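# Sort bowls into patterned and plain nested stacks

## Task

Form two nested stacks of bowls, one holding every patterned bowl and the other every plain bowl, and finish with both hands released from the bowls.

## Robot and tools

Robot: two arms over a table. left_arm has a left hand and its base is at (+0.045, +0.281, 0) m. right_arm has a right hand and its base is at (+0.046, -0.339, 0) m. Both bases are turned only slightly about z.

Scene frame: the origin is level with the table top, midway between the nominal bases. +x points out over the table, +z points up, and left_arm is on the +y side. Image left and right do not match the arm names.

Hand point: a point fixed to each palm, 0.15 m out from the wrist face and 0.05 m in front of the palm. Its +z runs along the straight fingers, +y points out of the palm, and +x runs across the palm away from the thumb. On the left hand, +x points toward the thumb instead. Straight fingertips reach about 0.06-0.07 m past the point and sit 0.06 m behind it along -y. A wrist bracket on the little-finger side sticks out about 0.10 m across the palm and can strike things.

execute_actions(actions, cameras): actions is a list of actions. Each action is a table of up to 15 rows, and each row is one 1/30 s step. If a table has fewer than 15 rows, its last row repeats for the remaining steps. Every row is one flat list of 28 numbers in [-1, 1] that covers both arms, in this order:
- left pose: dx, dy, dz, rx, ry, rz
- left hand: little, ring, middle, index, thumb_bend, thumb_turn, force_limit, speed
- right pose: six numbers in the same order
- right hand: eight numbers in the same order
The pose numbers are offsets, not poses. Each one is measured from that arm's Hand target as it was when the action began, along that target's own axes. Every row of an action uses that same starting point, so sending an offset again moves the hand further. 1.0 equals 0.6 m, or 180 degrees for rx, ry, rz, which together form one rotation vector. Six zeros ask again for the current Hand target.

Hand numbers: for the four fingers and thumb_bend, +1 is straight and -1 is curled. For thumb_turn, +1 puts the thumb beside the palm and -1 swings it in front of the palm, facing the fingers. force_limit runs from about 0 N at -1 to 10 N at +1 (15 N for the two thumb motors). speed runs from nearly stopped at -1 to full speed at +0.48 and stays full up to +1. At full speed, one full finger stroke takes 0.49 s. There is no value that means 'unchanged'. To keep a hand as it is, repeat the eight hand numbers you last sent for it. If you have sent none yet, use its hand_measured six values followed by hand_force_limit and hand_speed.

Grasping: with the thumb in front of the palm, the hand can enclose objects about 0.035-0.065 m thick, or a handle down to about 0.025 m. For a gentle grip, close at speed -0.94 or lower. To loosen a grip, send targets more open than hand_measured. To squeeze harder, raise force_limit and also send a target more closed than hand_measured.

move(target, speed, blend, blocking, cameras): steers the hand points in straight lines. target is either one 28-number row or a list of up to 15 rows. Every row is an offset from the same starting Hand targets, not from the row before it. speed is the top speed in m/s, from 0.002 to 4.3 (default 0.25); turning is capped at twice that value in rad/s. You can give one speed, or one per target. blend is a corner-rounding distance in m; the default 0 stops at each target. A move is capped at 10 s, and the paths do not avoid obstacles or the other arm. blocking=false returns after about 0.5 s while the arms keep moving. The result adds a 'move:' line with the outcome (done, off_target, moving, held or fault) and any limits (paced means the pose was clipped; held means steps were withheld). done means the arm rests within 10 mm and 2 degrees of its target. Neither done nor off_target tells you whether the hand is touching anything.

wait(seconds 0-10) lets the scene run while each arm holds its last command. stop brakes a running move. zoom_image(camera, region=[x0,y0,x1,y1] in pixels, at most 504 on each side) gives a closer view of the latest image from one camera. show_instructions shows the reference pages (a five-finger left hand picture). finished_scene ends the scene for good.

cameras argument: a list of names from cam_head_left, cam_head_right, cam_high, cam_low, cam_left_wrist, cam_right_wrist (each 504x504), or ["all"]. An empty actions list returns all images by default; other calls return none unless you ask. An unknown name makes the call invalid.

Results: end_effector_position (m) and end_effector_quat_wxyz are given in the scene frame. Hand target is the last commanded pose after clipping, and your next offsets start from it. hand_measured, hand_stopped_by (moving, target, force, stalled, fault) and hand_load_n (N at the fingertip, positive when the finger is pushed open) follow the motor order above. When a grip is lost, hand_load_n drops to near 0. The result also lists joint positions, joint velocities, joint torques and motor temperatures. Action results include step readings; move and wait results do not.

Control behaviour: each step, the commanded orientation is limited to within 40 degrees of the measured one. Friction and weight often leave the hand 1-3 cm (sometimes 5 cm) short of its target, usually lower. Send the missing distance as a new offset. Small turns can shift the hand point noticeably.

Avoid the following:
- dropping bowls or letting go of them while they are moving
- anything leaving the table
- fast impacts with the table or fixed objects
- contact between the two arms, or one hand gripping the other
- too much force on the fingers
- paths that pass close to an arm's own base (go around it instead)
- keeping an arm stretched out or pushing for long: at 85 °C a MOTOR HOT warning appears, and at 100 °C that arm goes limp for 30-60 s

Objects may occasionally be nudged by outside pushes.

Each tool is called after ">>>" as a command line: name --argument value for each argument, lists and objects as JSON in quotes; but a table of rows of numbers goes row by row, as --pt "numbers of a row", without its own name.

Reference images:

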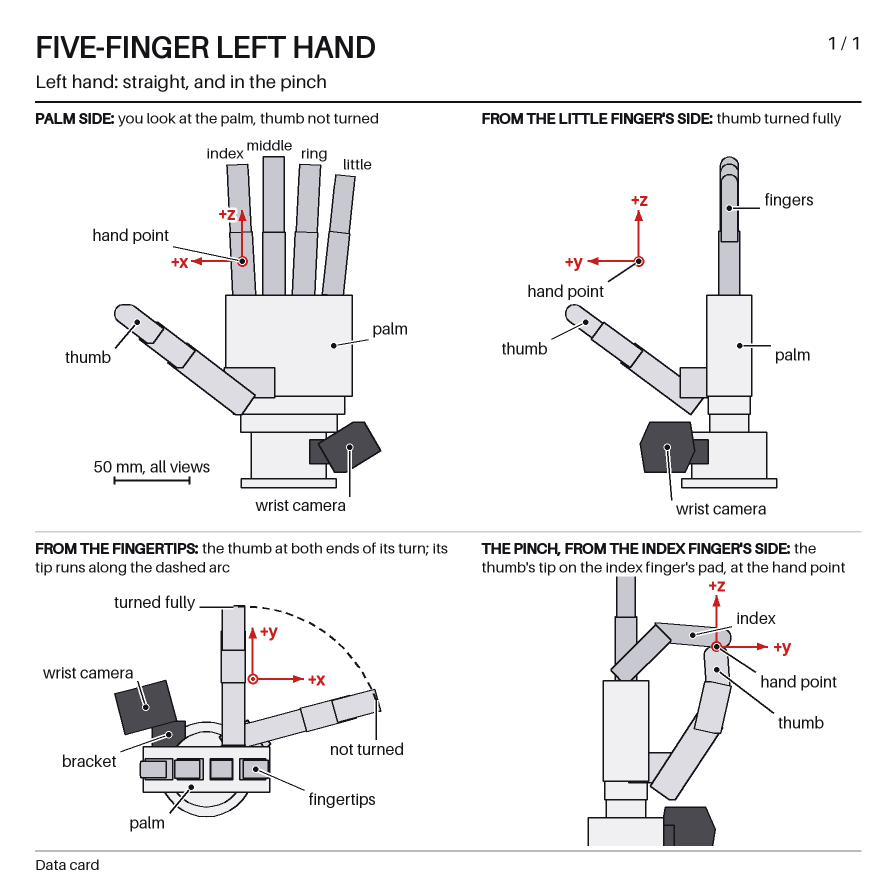

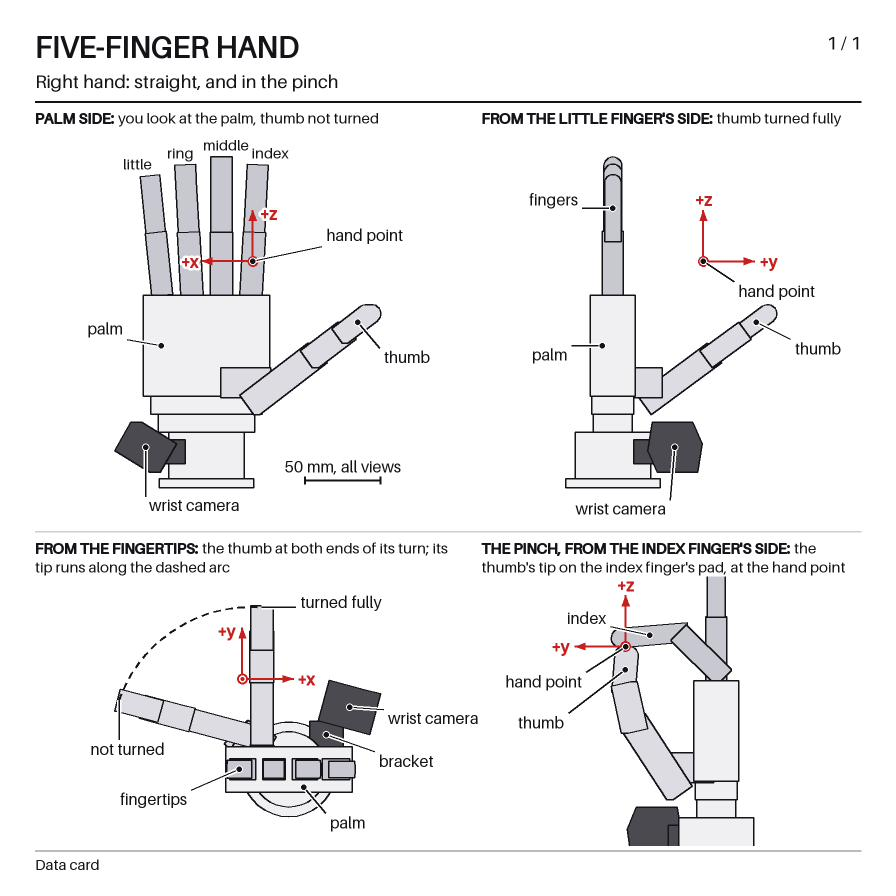

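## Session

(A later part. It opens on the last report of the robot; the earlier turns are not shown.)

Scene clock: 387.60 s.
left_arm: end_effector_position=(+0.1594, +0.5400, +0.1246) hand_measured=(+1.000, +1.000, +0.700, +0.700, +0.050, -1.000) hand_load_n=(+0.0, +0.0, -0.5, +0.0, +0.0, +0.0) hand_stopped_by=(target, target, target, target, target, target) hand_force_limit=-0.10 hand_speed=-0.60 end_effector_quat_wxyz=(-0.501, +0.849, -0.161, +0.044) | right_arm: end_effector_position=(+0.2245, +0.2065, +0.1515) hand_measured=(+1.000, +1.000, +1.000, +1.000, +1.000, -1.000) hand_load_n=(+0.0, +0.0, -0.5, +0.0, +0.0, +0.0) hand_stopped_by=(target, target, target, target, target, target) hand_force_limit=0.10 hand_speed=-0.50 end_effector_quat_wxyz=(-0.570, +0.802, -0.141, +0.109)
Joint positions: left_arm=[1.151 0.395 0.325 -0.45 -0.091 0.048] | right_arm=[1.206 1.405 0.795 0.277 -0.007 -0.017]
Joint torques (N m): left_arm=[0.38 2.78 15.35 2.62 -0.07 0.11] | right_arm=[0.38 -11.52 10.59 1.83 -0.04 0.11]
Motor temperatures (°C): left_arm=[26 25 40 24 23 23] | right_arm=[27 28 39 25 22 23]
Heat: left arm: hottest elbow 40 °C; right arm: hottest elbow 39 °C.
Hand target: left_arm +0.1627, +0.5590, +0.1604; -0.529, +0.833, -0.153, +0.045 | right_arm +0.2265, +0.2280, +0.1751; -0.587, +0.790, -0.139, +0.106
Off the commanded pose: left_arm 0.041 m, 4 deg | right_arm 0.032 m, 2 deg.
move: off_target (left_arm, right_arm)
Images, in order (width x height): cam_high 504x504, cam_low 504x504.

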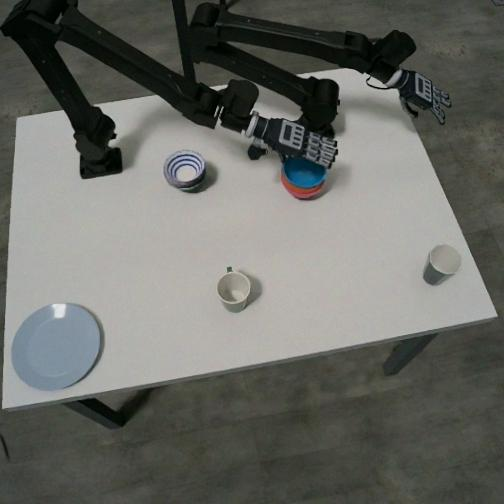

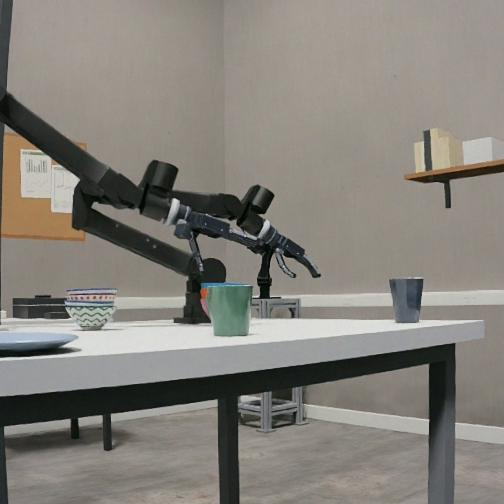

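>>> move --target '[0,0,0,0,0,0,1,1,0.7,0.7,0.05,-1,-0.1,-0.6,0,0.0373,0.0147,-0.0141,0,0,1,1,1,1,1,-1,0.1,-0.5]' --speed 0.04 --cameras '["cam_high","cam_low"]'

>>> zoom_image --camera "cam_high" --region '[260, 140, 340, 220]'

>>> zoom_image --camera "cam_low" --region '[185, 255, 265, 335]'

Scene clock: 389.33 s.
left_arm: end_effector_position=(+0.1594, +0.5400, +0.1246) hand_measured=(+1.000, +1.000, +0.700, +0.700, +0.050, -1.000) hand_load_n=(+0.0, +0.0, +0.0, +0.0, +0.0, +0.0) hand_stopped_by=(target, target, target, target, target, target) hand_force_limit=-0.10 hand_speed=-0.60 end_effector_quat_wxyz=(-0.501, +0.849, -0.161, +0.044) | right_arm: end_effector_position=(+0.2255, +0.2089, +0.1329) hand_measured=(+1.000, +1.000, +1.000, +1.000, +1.000, -1.000) hand_load_n=(+0.0, +0.0, +0.0, +0.0, +0.0, +0.5) hand_stopped_by=(target, target, target, target, target, target) hand_force_limit=0.10 hand_speed=-0.50 end_effector_quat_wxyz=(-0.556, +0.812, -0.143, +0.106)
Joint positions: left_arm=[1.151 0.395 0.325 -0.45 -0.091 0.048] | right_arm=[1.206 1.444 0.802 0.275 -0.007 -0.017]
Joint torques (N m): left_arm=[0.26 2.78 15.34 2.63 -0.08 0.12] | right_arm=[0.38 -11.34 10.26 1.74 -0.02 0.1]
Heat: left arm: hottest elbow 40 °C; right arm: hottest elbow 39 °C.
Hand target: left_arm +0.1627, +0.5590, +0.1604; -0.529, +0.833, -0.153, +0.045 | right_arm +0.2273, +0.2299, +0.1511; -0.569, +0.803, -0.141, +0.103
Off the commanded pose: left_arm 0.041 m, 4 deg | right_arm 0.028 m, 2 deg.
move: off_target (left_arm, right_arm)
Images, in order (width x height): cam_high 504x504, cam_low 504x504.

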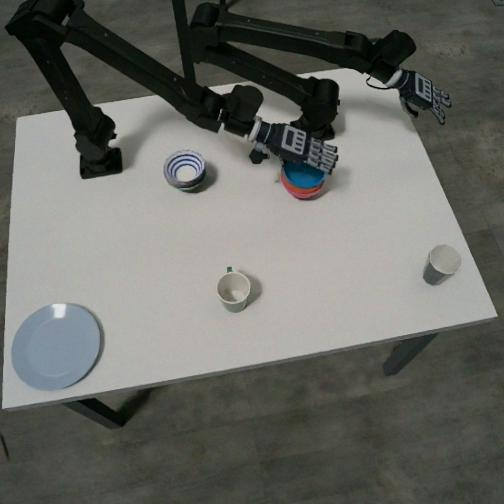

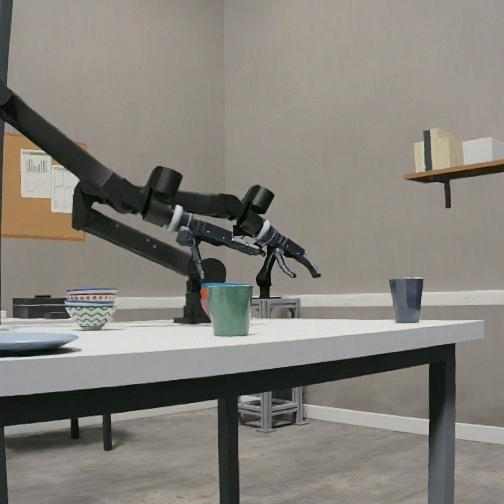

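Scaled by 6.300 from the camera's 504x504 image, which has a finer 720x720 frame.

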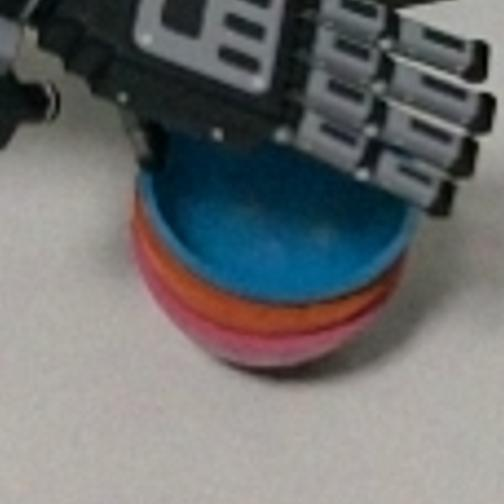

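Scaled by 6.300 from the camera's 504x504 image, which has a finer 720x720 frame.

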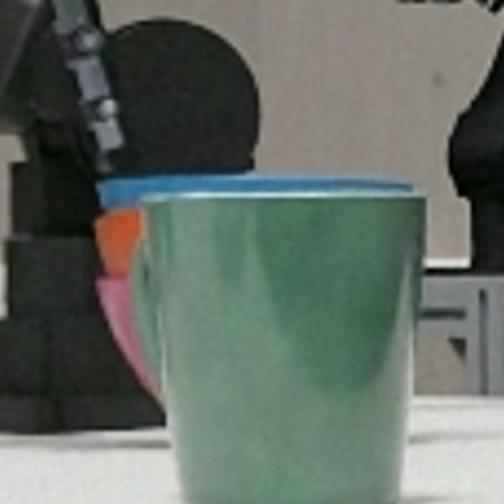

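>>> move --target '[0,0,0,0,0,0,1,1,0.7,0.7,0.05,-1,-0.1,-0.6,0,0.0127,0.004,-0.005,0,0,1,1,1,1,1,-1,0.1,-0.5]' --speed 0.03 --cameras '["cam_high","cam_low"]'

>>> zoom_image --camera "cam_high" --region '[260, 140, 340, 220]'

>>> zoom_image --camera "cam_low" --region '[185, 255, 265, 335]'

Scene clock: 390.73 s.
left_arm: end_effector_position=(+0.1594, +0.5400, +0.1246) hand_measured=(+1.000, +1.000, +0.700, +0.700, +0.050, -1.000) hand_load_n=(+0.0, +0.0, -0.5, +0.0, +0.0, +0.0) hand_stopped_by=(target, target, target, target, target, target) hand_force_limit=-0.10 hand_speed=-0.60 end_effector_quat_wxyz=(-0.501, +0.849, -0.161, +0.044) | right_arm: end_effector_position=(+0.2257, +0.2095, +0.1283) hand_measured=(+1.000, +1.000, +1.000, +1.000, +1.000, -1.000) hand_load_n=(+0.0, +0.0, +0.0, +0.0, +0.0, +0.0) hand_stopped_by=(target, target, target, target, target, target) hand_force_limit=0.10 hand_speed=-0.50 end_effector_quat_wxyz=(-0.552, +0.814, -0.143, +0.105)
Joint positions: left_arm=[1.151 0.395 0.325 -0.45 -0.091 0.048] | right_arm=[1.206 1.454 0.804 0.274 -0.007 -0.017]
Joint torques (N m): left_arm=[0.38 2.67 15.35 2.69 -0.07 0.11] | right_arm=[0.44 -11.22 10.11 1.62 -0.01 0.1]
Heat: left arm: hottest elbow 40 °C; right arm: hottest elbow 39 °C.
Hand target: left_arm +0.1627, +0.5590, +0.1604; -0.529, +0.833, -0.153, +0.045 | right_arm +0.2272, +0.2296, +0.1430; -0.563, +0.808, -0.142, +0.102
Off the commanded pose: left_arm 0.041 m, 4 deg | right_arm 0.025 m, 1 deg.
move: off_target (left_arm, right_arm)
Images, in order (width x height): cam_high 504x504, cam_low 504x504.

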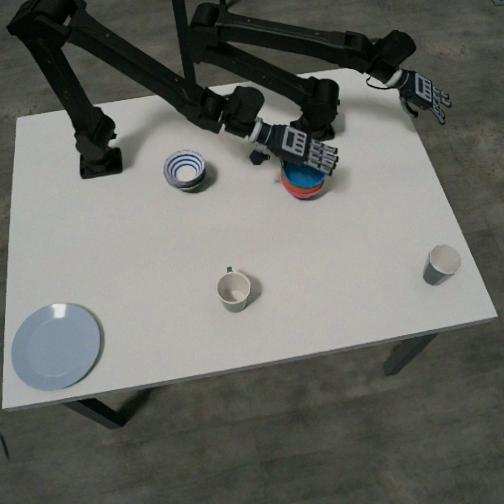

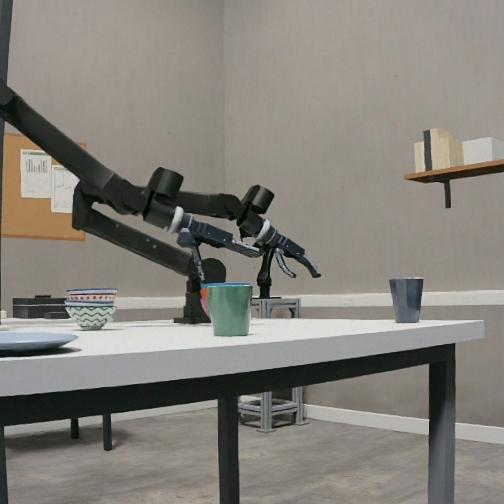

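Scaled by 6.300 from the camera's 504x504 image, which has a finer 720x720 frame.

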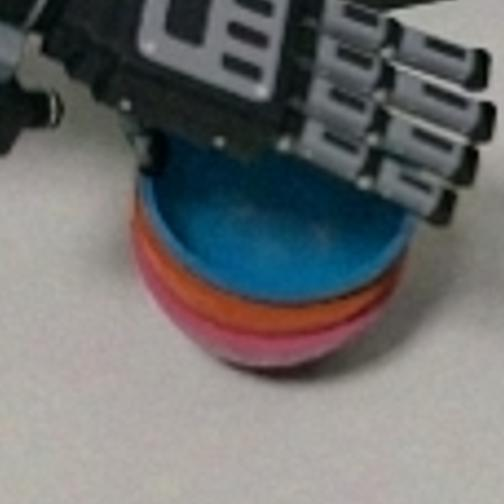

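Scaled by 6.300 from the camera's 504x504 image, which has a finer 720x720 frame.

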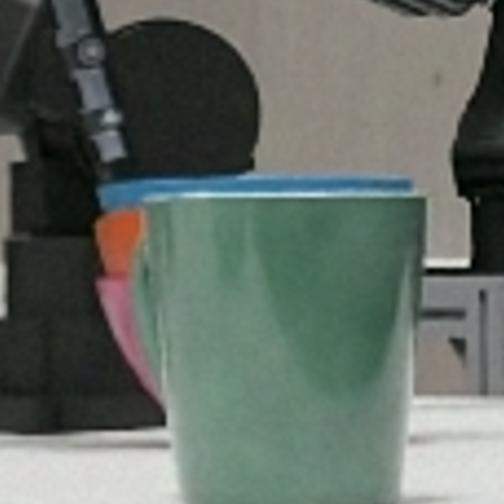

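>>> move --target '[0,0,0,0,0,0,1,1,0.7,0.7,0.05,-1,-0.1,-0.6,0,0.0096,0.003,-0.004,0,0,1,1,1,1,1,-1,0.1,-0.5]' --speed 0.03 --cameras '["cam_high","cam_low"]'

>>> zoom_image --camera "cam_high" --region '[260, 140, 340, 220]'

>>> zoom_image --camera "cam_low" --region '[185, 255, 265, 335]'

Scene clock: 392.00 s.
left_arm: end_effector_position=(+0.1594, +0.5400, +0.1246) hand_measured=(+1.000, +1.000, +0.700, +0.700, +0.050, -1.000) hand_load_n=(+0.0, +0.0, +0.0, +0.0, +0.0, +0.0) hand_stopped_by=(target, target, target, target, target, target) hand_force_limit=-0.10 hand_speed=-0.60 end_effector_quat_wxyz=(-0.501, +0.849, -0.161, +0.044) | right_arm: end_effector_position=(+0.2262, +0.2109, +0.1261) hand_measured=(+1.000, +1.000, +1.000, +1.000, +1.000, -1.000) hand_load_n=(+0.0, -0.5, +0.0, +0.0, +0.0, +0.0) hand_stopped_by=(target, target, target, target, target, target) hand_force_limit=0.10 hand_speed=-0.50 end_effector_quat_wxyz=(-0.551, +0.816, -0.143, +0.105)
Joint positions: left_arm=[1.151 0.395 0.325 -0.45 -0.091 0.048] | right_arm=[1.206 1.461 0.808 0.273 -0.007 -0.017]
Joint torques (N m): left_arm=[0.38 2.67 15.32 2.66 -0.06 0.1] | right_arm=[0.5 -11.05 9.85 1.55 -0.01 0.1]
Heat: left arm: hottest elbow 40 °C; right arm: hottest elbow 39 °C.
Hand target: left_arm +0.1627, +0.5590, +0.1604; -0.529, +0.833, -0.153, +0.045 | right_arm +0.2271, +0.2292, +0.1368; -0.558, +0.811, -0.143, +0.101
Off the commanded pose: left_arm 0.041 m, 4 deg | right_arm 0.021 m, 1 deg.
move: off_target (left_arm, right_arm)
Images, in order (width x height): cam_high 504x504, cam_low 504x504.

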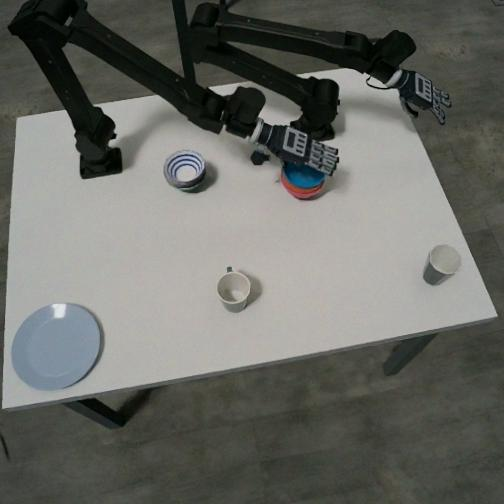

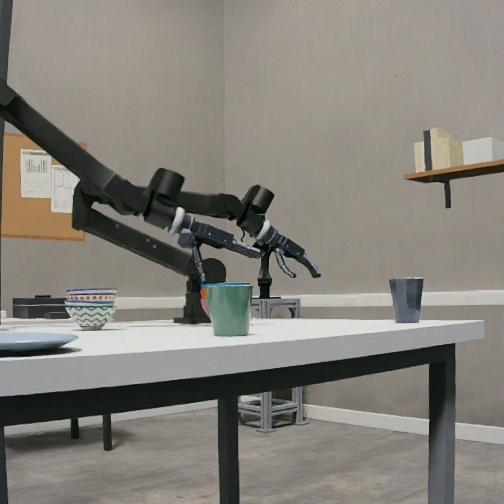

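Scaled by 6.300 from the camera's 504x504 image, which has a finer 720x720 frame.

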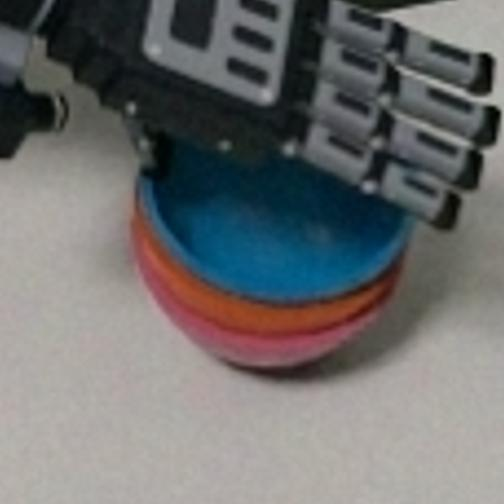

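Scaled by 6.300 from the camera's 504x504 image, which has a finer 720x720 frame.

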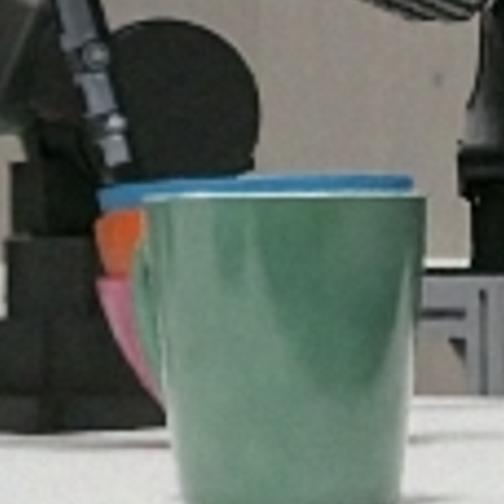

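>>> move --target '[0,0,0,0,0,0,1,1,0.7,0.7,0.05,-1,-0.1,-0.6,0,0.0096,0.003,-0.004,0,0,1,1,1,1,1,-1,0.1,-0.5]' --speed 0.03 --cameras '["cam_high","cam_low","cam_head_left"]'

>>> zoom_image --camera "cam_high" --region '[260, 140, 340, 220]'

>>> zoom_image --camera "cam_low" --region '[185, 255, 265, 335]'

>>> zoom_image --camera "cam_head_left" --region '[95, 325, 175, 405]'

Scene clock: 393.47 s.
left_arm: end_effector_position=(+0.1594, +0.5400, +0.1246) hand_measured=(+1.000, +1.000, +0.700, +0.700, +0.050, -1.000) hand_load_n=(+0.0, +0.0, +0.0, +0.0, +0.0, +0.0) hand_stopped_by=(target, target, target, target, target, target) hand_force_limit=-0.10 hand_speed=-0.60 end_effector_quat_wxyz=(-0.501, +0.849, -0.161, +0.044) | right_arm: end_effector_position=(+0.2259, +0.2100, +0.1166) hand_measured=(+1.000, +1.000, +1.000, +1.000, +1.000, -1.000) hand_load_n=(+0.0, +0.0, +0.0, +0.0, +0.0, +0.0) hand_stopped_by=(target, target, target, target, target, target) hand_force_limit=0.10 hand_speed=-0.50 end_effector_quat_wxyz=(-0.542, +0.821, -0.144, +0.103)
Joint positions: left_arm=[1.151 0.395 0.325 -0.45 -0.091 0.048] | right_arm=[1.206 1.477 0.808 0.268 -0.007 -0.017]
Joint torques (N m): left_arm=[0.21 2.78 15.38 2.63 -0.06 0.11] | right_arm=[0.44 -11.63 9.8 1.62 -0.01 0.09]
Heat: left arm: hottest elbow 40 °C; right arm: hottest elbow 39 °C.
Hand target: left_arm +0.1627, +0.5590, +0.1604; -0.529, +0.833, -0.153, +0.045 | right_arm +0.2270, +0.2288, +0.1308; -0.553, +0.815, -0.143, +0.100
Off the commanded pose: left_arm 0.041 m, 4 deg | right_arm 0.024 m, 1 deg.
move: off_target (left_arm, right_arm)
Images, in order (width x height): cam_head_left 504x504, cam_high 504x504, cam_low 504x504.

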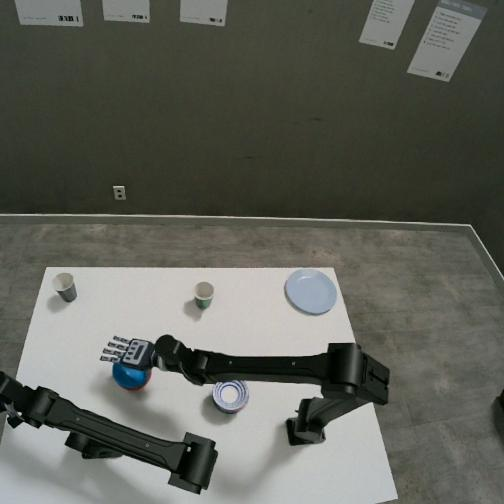

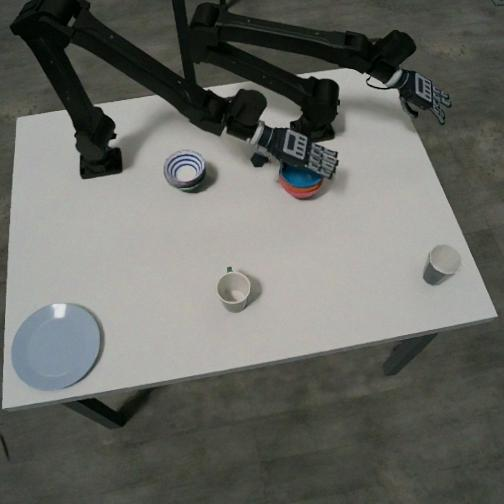

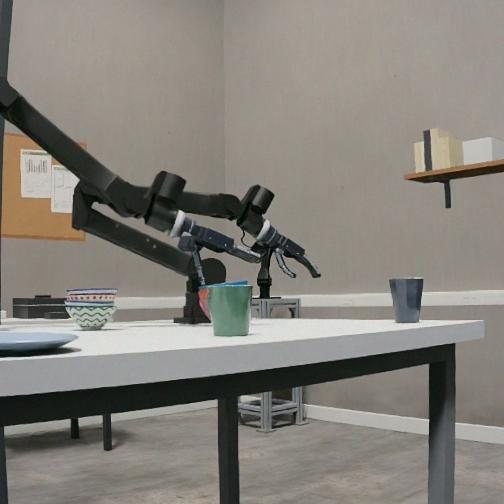

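Scaled by 6.300 from the camera's 504x504 image, which has a finer 720x720 frame.

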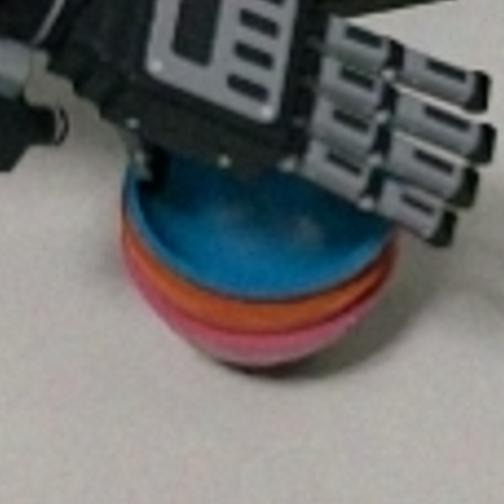

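Scaled by 6.300 from the camera's 504x504 image, which has a finer 720x720 frame.

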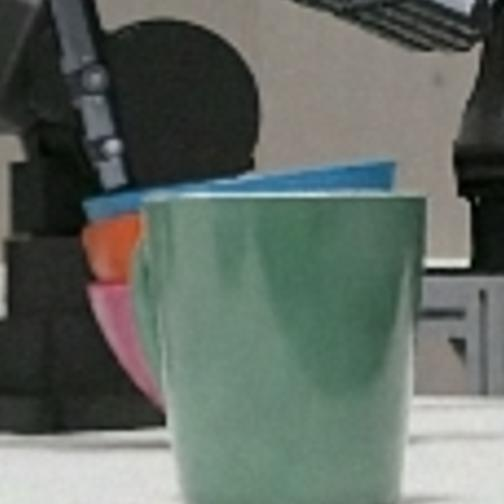

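Scaled by 6.300 from the camera's 504x504 image, which has a finer 720x720 frame.

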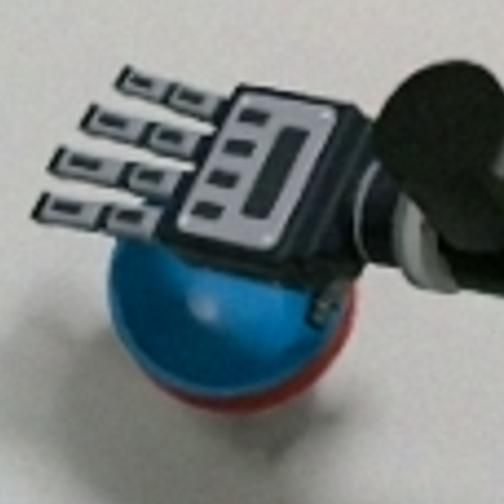

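>>> move --target '[0,0,0,0,0,0,1,1,0.7,0.7,0.05,-1,-0.1,-0.6,0.0005,-0.0943,-0.0335,0.0354,0,0,1,1,1,1,1,-1,0.1,-0.5]' --speed 0.06 --cameras '["cam_high","cam_low","cam_head_left","cam_head_right"]'

>>> zoom_image --camera "cam_high" --region '[260, 140, 340, 220]'

>>> zoom_image --camera "cam_low" --region '[185, 255, 265, 335]'

>>> zoom_image --camera "cam_head_left" --region '[95, 325, 175, 405]'

Scene clock: 396.63 s.
left_arm: end_effector_position=(+0.1594, +0.5400, +0.1246) hand_measured=(+1.000, +1.000, +0.700, +0.700, +0.050, -1.000) hand_load_n=(+0.0, +0.0, -0.5, +0.0, +0.0, +0.0) hand_stopped_by=(target, target, target, target, target, target) hand_force_limit=-0.10 hand_speed=-0.60 end_effector_quat_wxyz=(-0.501, +0.849, -0.161, +0.044) | right_arm: end_effector_position=(+0.2258, +0.2099, +0.1500) hand_measured=(+1.000, +1.000, +1.000, +1.000, +1.000, -1.000) hand_load_n=(+0.0, +0.0, +0.0, +0.0, +0.0, +0.0) hand_stopped_by=(target, target, target, target, target, target) hand_force_limit=0.10 hand_speed=-0.50 end_effector_quat_wxyz=(-0.567, +0.804, -0.141, +0.108)
Joint positions: left_arm=[1.151 0.395 0.325 -0.45 -0.091 0.048] | right_arm=[1.206 1.416 0.808 0.268 -0.007 -0.017]
Joint torques (N m): left_arm=[0.21 2.73 15.36 2.62 -0.06 0.11] | right_arm=[0.38 -13.92 10.51 2.09 -0.09 0.1]
Heat: left arm: hottest elbow 40 °C; right arm: hottest elbow 39 °C.
Hand target: left_arm +0.1627, +0.5590, +0.1604; -0.529, +0.833, -0.153, +0.045 | right_arm +0.2278, +0.2309, +0.1908; -0.597, +0.783, -0.138, +0.108
Off the commanded pose: left_arm 0.041 m, 4 deg | right_arm 0.046 m, 4 deg.
move: off_target (left_arm, right_arm)
Images, in order (width x height): cam_head_left 504x504, cam_head_right 504x504, cam_high 504x504, cam_low 504x504.

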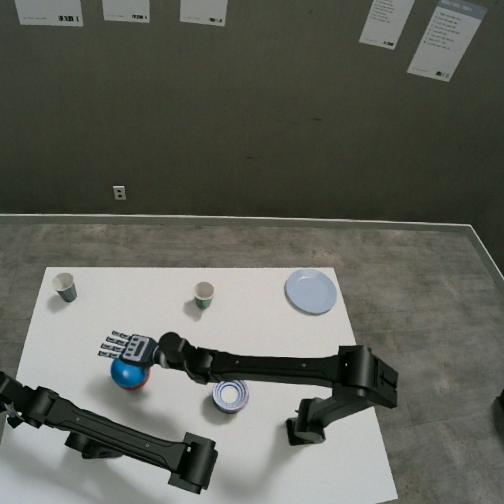

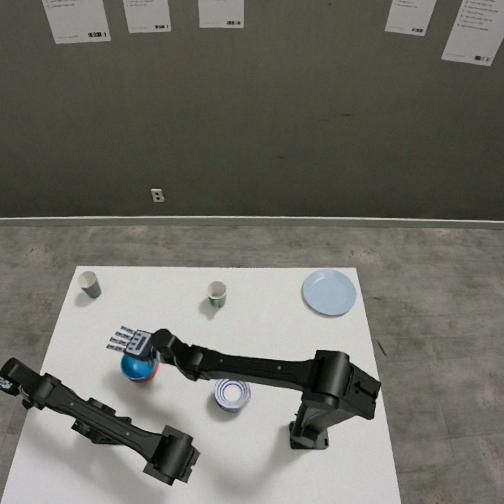

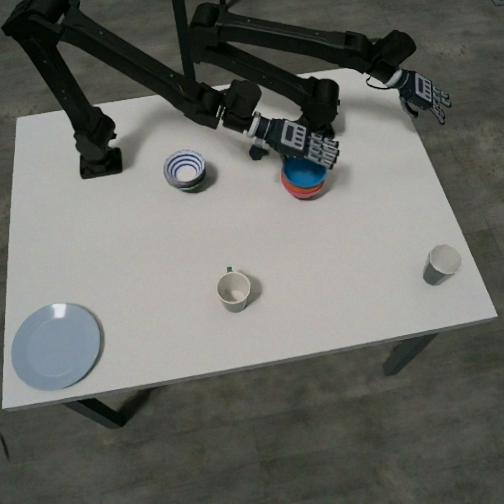

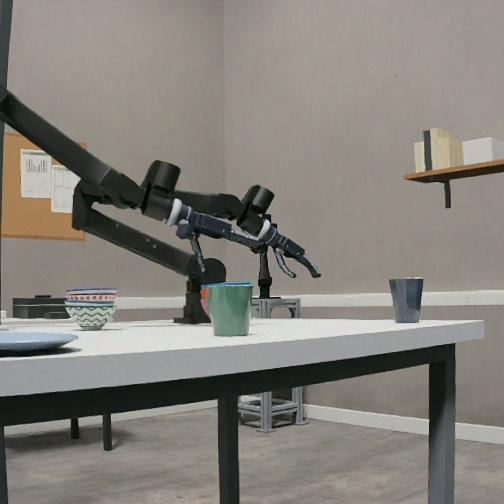

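Scaled by 6.300 from the camera's 504x504 image, which has a finer 720x720 frame.

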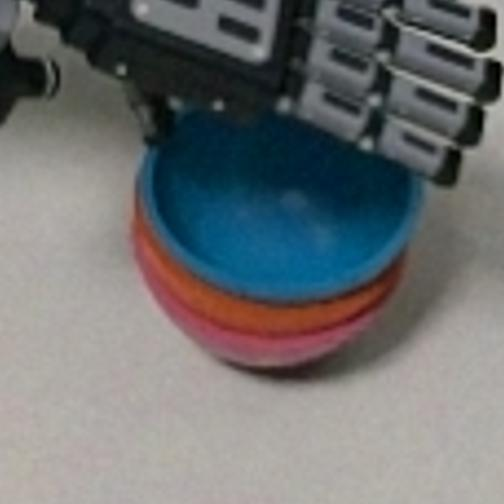

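Scaled by 6.300 from the camera's 504x504 image, which has a finer 720x720 frame.

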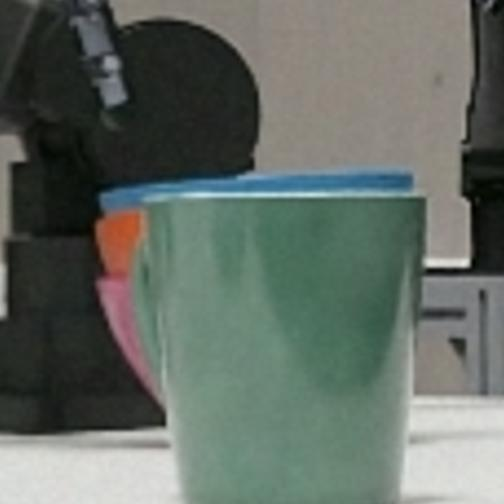

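Scaled by 6.300 from the camera's 504x504 image, which has a finer 720x720 frame.

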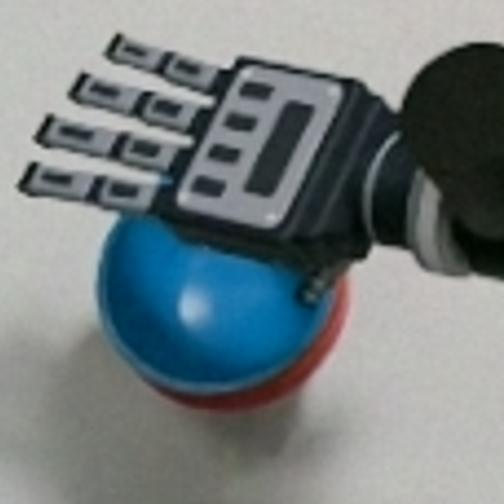

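>>> zoom_image --camera "cam_high" --region '[278, 160, 328, 210]'

>>> zoom_image --camera "cam_head_right" --region '[115, 345, 165, 395]'

Scaled by 10.080 from the camera's 504x504 image, which has a finer 720x720 frame.

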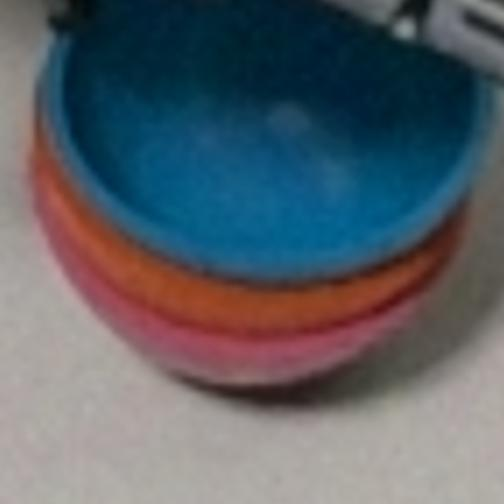

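Scaled by 10.080 from the camera's 504x504 image, which has a finer 720x720 frame.

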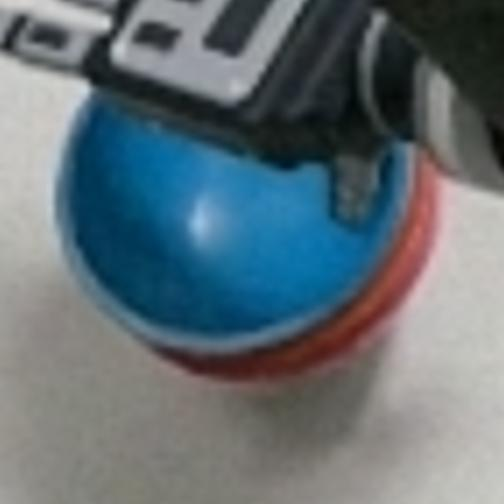

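>>> move --target '[0,0,0,0,0,0,1,1,0.7,0.7,0.05,-1,-0.1,-0.6,0.0043,-0.0203,0.074,0.033,0,0,1,1,1,1,1,-1,0.1,-0.5]' --speed 0.08 --cameras '["cam_high","cam_low","cam_head_left","cam_head_right","cam_right_wrist"]'

>>> zoom_image --camera "cam_high" --region '[260, 140, 340, 220]'

>>> zoom_image --camera "cam_low" --region '[185, 255, 265, 335]'

>>> zoom_image --camera "cam_head_left" --region '[95, 325, 175, 405]'

Scene clock: 399.73 s.
left_arm: end_effector_position=(+0.1594, +0.5400, +0.1246) hand_measured=(+1.000, +1.000, +0.700, +0.700, +0.050, -1.000) hand_load_n=(+0.0, +0.0, +0.0, +0.0, +0.0, +0.0) hand_stopped_by=(target, target, target, target, target, target) hand_force_limit=-0.10 hand_speed=-0.60 end_effector_quat_wxyz=(-0.501, +0.849, -0.161, +0.044) | right_arm: end_effector_position=(+0.2407, +0.2511, +0.1652) hand_measured=(+1.000, +1.000, +1.000, +1.000, +1.000, -1.000) hand_load_n=(-0.5, +0.0, +0.0, +0.0, +0.0, +0.0) hand_stopped_by=(target, target, target, target, target, target) hand_force_limit=0.10 hand_speed=-0.50 end_effector_quat_wxyz=(-0.614, +0.769, -0.133, +0.115)
Joint positions: left_arm=[1.151 0.395 0.325 -0.45 -0.091 0.048] | right_arm=[1.206 1.511 0.866 0.424 -0.012 -0.017]
Joint torques (N m): left_arm=[0.26 2.78 15.38 2.62 -0.06 0.11] | right_arm=[0.03 -12.63 10.35 2.85 -0.09 0.1]
Heat: left arm: hottest elbow 40 °C; right arm: hottest elbow 39 °C.
Hand target: left_arm +0.1627, +0.5590, +0.1604; -0.529, +0.833, -0.153, +0.045 | right_arm +0.2461, +0.2733, +0.1909; -0.637, +0.751, -0.132, +0.115
Off the commanded pose: left_arm 0.041 m, 4 deg | right_arm 0.034 m, 3 deg.
move: off_target (left_arm, right_arm)
camera_calibration:
cam_right_wrist: T_world_to_cam=[[0.139997, -0.331851, -0.932886, 0.200709], [-0.970932, -0.230742, -0.0636264, 0.29909], [-0.194141, 0.914677, -0.354508, -0.010682], [0, 0, 0, 1]] pos_world=[0.260223, 0.145389, 0.202482]
Images, in order (width x height): cam_head_left 504x504, cam_head_right 504x504, cam_high 504x504, cam_low 504x504, cam_right_wrist 504x504.

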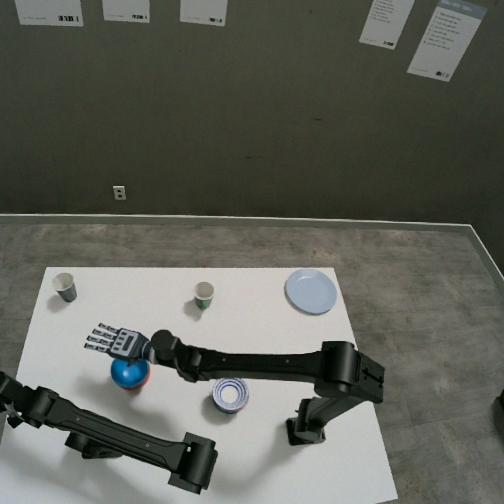

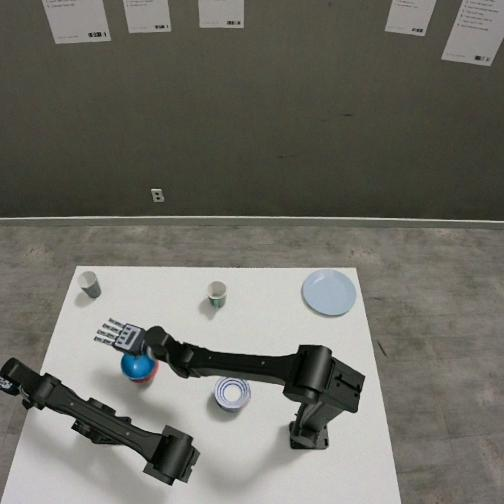

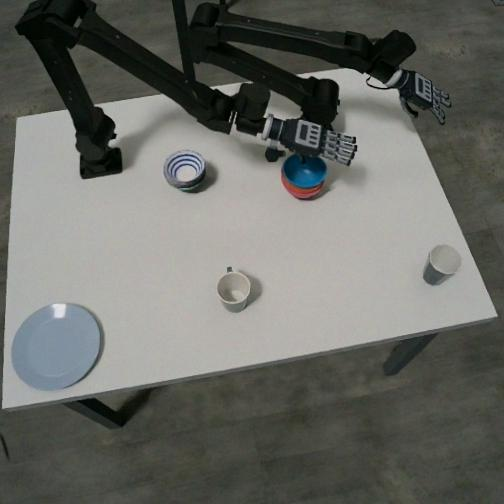

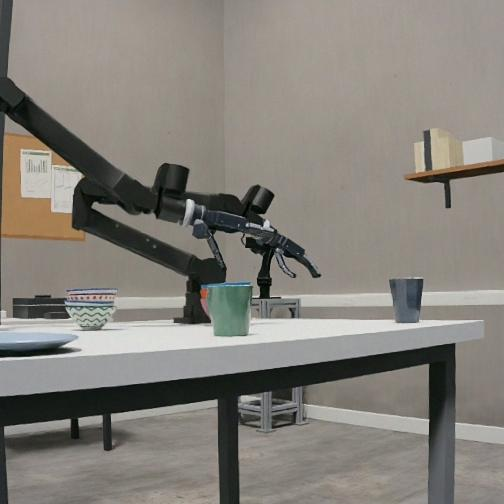

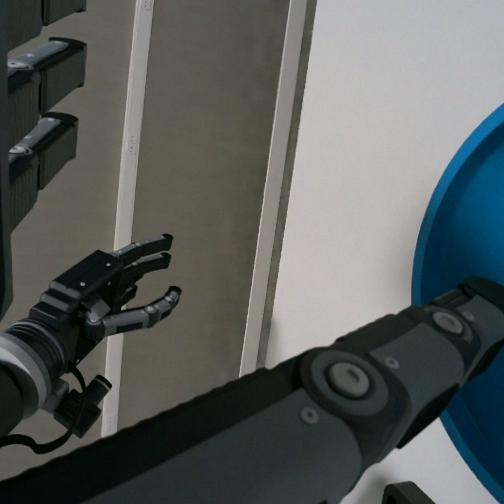

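Scaled by 6.300 from the camera's 504x504 image, which has a finer 720x720 frame.

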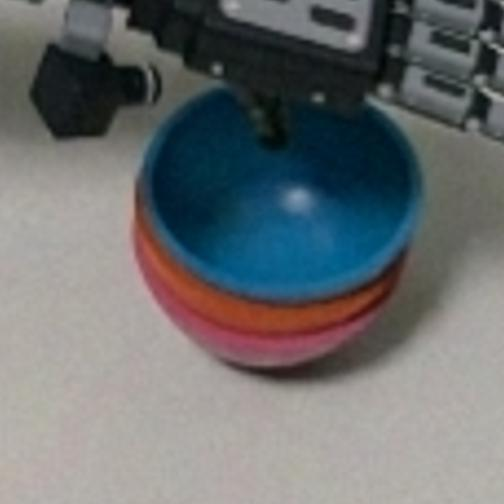

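Scaled by 6.300 from the camera's 504x504 image, which has a finer 720x720 frame.

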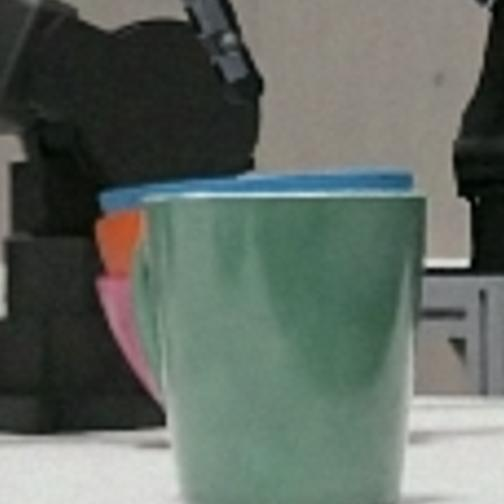

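Scaled by 6.300 from the camera's 504x504 image, which has a finer 720x720 frame.

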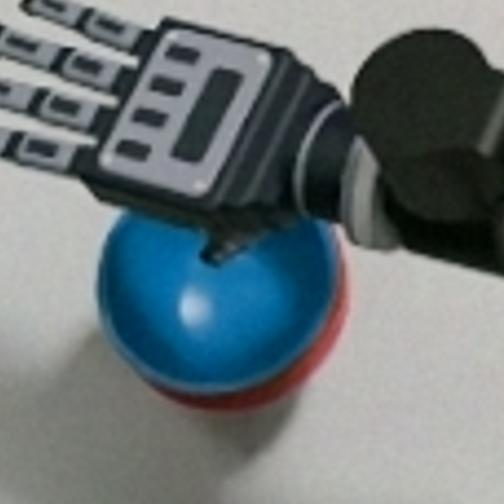

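>>> move --target '[0,0,0,0,0,0,1,1,0.7,0.7,0.05,-1,-0.1,-0.6,-0.0005,0.0987,0.0163,-0.032,0,0,1,1,1,1,1,-1,0.1,-0.5]' --speed 0.08 --cameras '["cam_high","cam_low","cam_head_left","cam_right_wrist"]'

>>> zoom_image --camera "cam_high" --region '[260, 140, 340, 220]'

>>> zoom_image --camera "cam_low" --region '[185, 255, 265, 335]'

>>> zoom_image --camera "cam_head_left" --region '[95, 325, 175, 405]'

Scene clock: 401.67 s.
left_arm: end_effector_position=(+0.1594, +0.5400, +0.1246) hand_measured=(+1.000, +1.000, +0.700, +0.700, +0.050, -1.000) hand_load_n=(+0.0, +0.0, +0.0, +0.0, +0.0, +0.0) hand_stopped_by=(target, target, target, target, target, target) hand_force_limit=-0.10 hand_speed=-0.60 end_effector_quat_wxyz=(-0.501, +0.849, -0.161, +0.044) | right_arm: end_effector_position=(+0.2409, +0.2517, +0.1103) hand_measured=(+1.000, +1.000, +1.000, +1.000, +1.000, -1.000) hand_load_n=(+0.0, +0.0, +0.0, +0.0, +0.0, +0.0) hand_stopped_by=(target, target, target, target, target, target) hand_force_limit=0.10 hand_speed=-0.50 end_effector_quat_wxyz=(-0.579, +0.796, -0.138, +0.108)
Joint positions: left_arm=[1.151 0.395 0.325 -0.45 -0.091 0.048] | right_arm=[1.206 1.602 0.866 0.424 -0.012 -0.017]
Joint torques (N m): left_arm=[0.21 2.73 15.35 2.65 -0.07 0.11] | right_arm=[0.09 -14.21 9.66 2.58 -0.03 0.09]
Heat: left arm: hottest elbow 40 °C; right arm: hottest elbow 39 °C.
Hand target: left_arm +0.1627, +0.5590, +0.1604; -0.529, +0.833, -0.153, +0.045 | right_arm +0.2461, +0.2733, +0.1309; -0.598, +0.782, -0.137, +0.108
Off the commanded pose: left_arm 0.041 m, 4 deg | right_arm 0.030 m, 3 deg.
move: off_target (left_arm, right_arm)
camera_calibration:
cam_right_wrist: T_world_to_cam=[[0.109586, -0.410354, -0.905318, 0.17378], [-0.972163, -0.234019, -0.0116033, 0.291343], [-0.207101, 0.881388, -0.424576, -0.0114431], [0, 0, 0, 1]] pos_world=[0.261819, 0.149577, 0.155848]
Images, in order (width x height): cam_head_left 504x504, cam_high 504x504, cam_low 504x504, cam_right_wrist 504x504.

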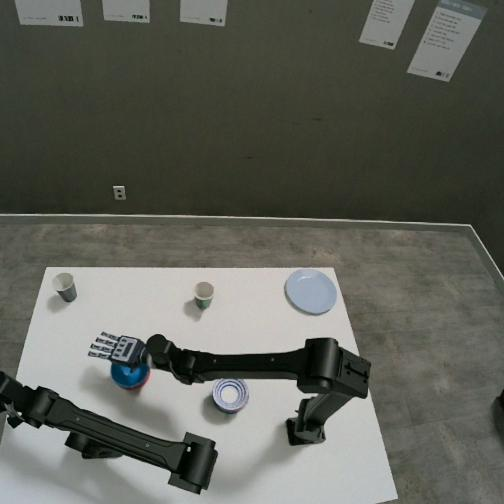

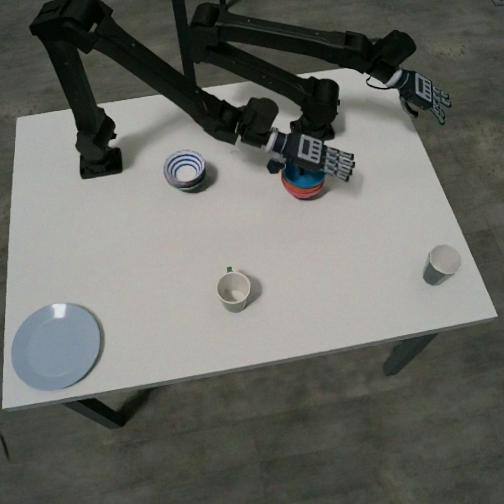

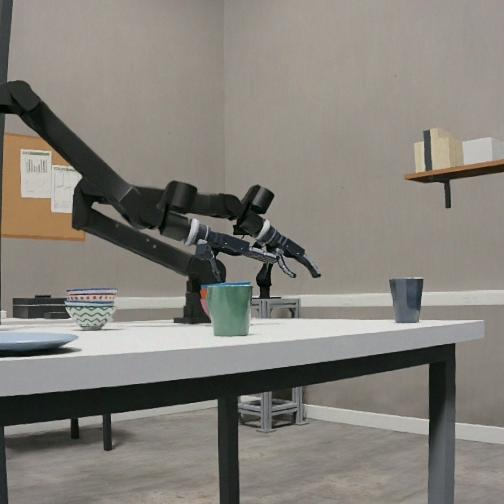

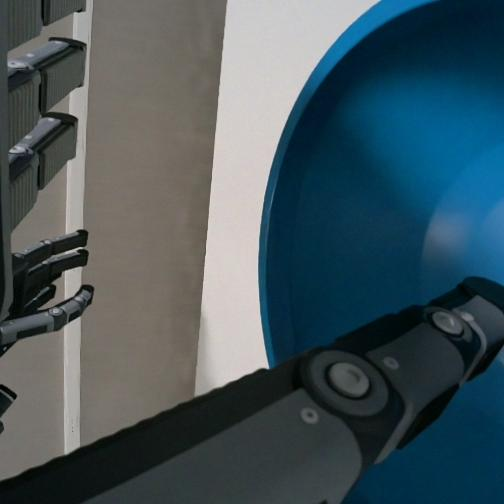

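Scaled by 6.300 from the camera's 504x504 image, which has a finer 720x720 frame.

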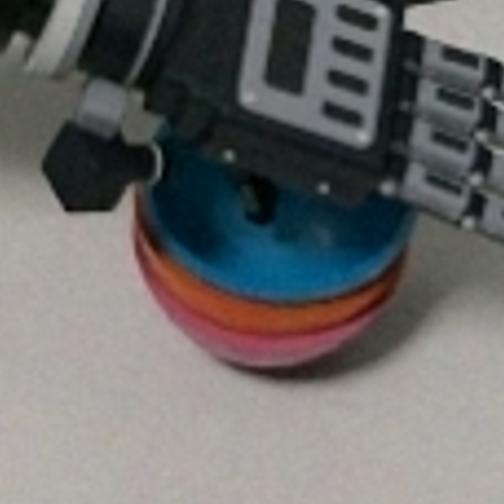

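Scaled by 6.300 from the camera's 504x504 image, which has a finer 720x720 frame.

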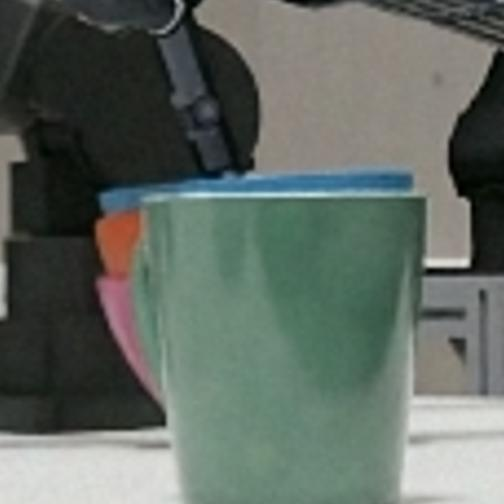

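Scaled by 6.300 from the camera's 504x504 image, which has a finer 720x720 frame.

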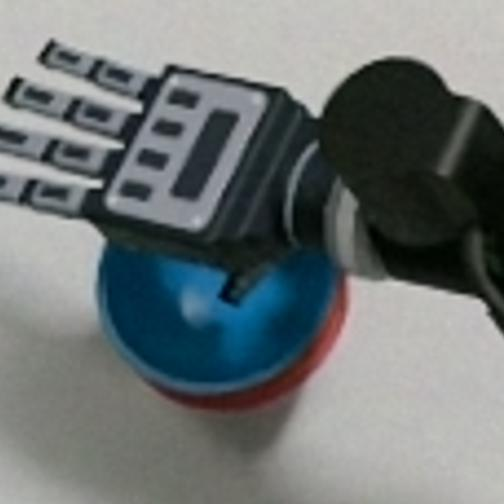

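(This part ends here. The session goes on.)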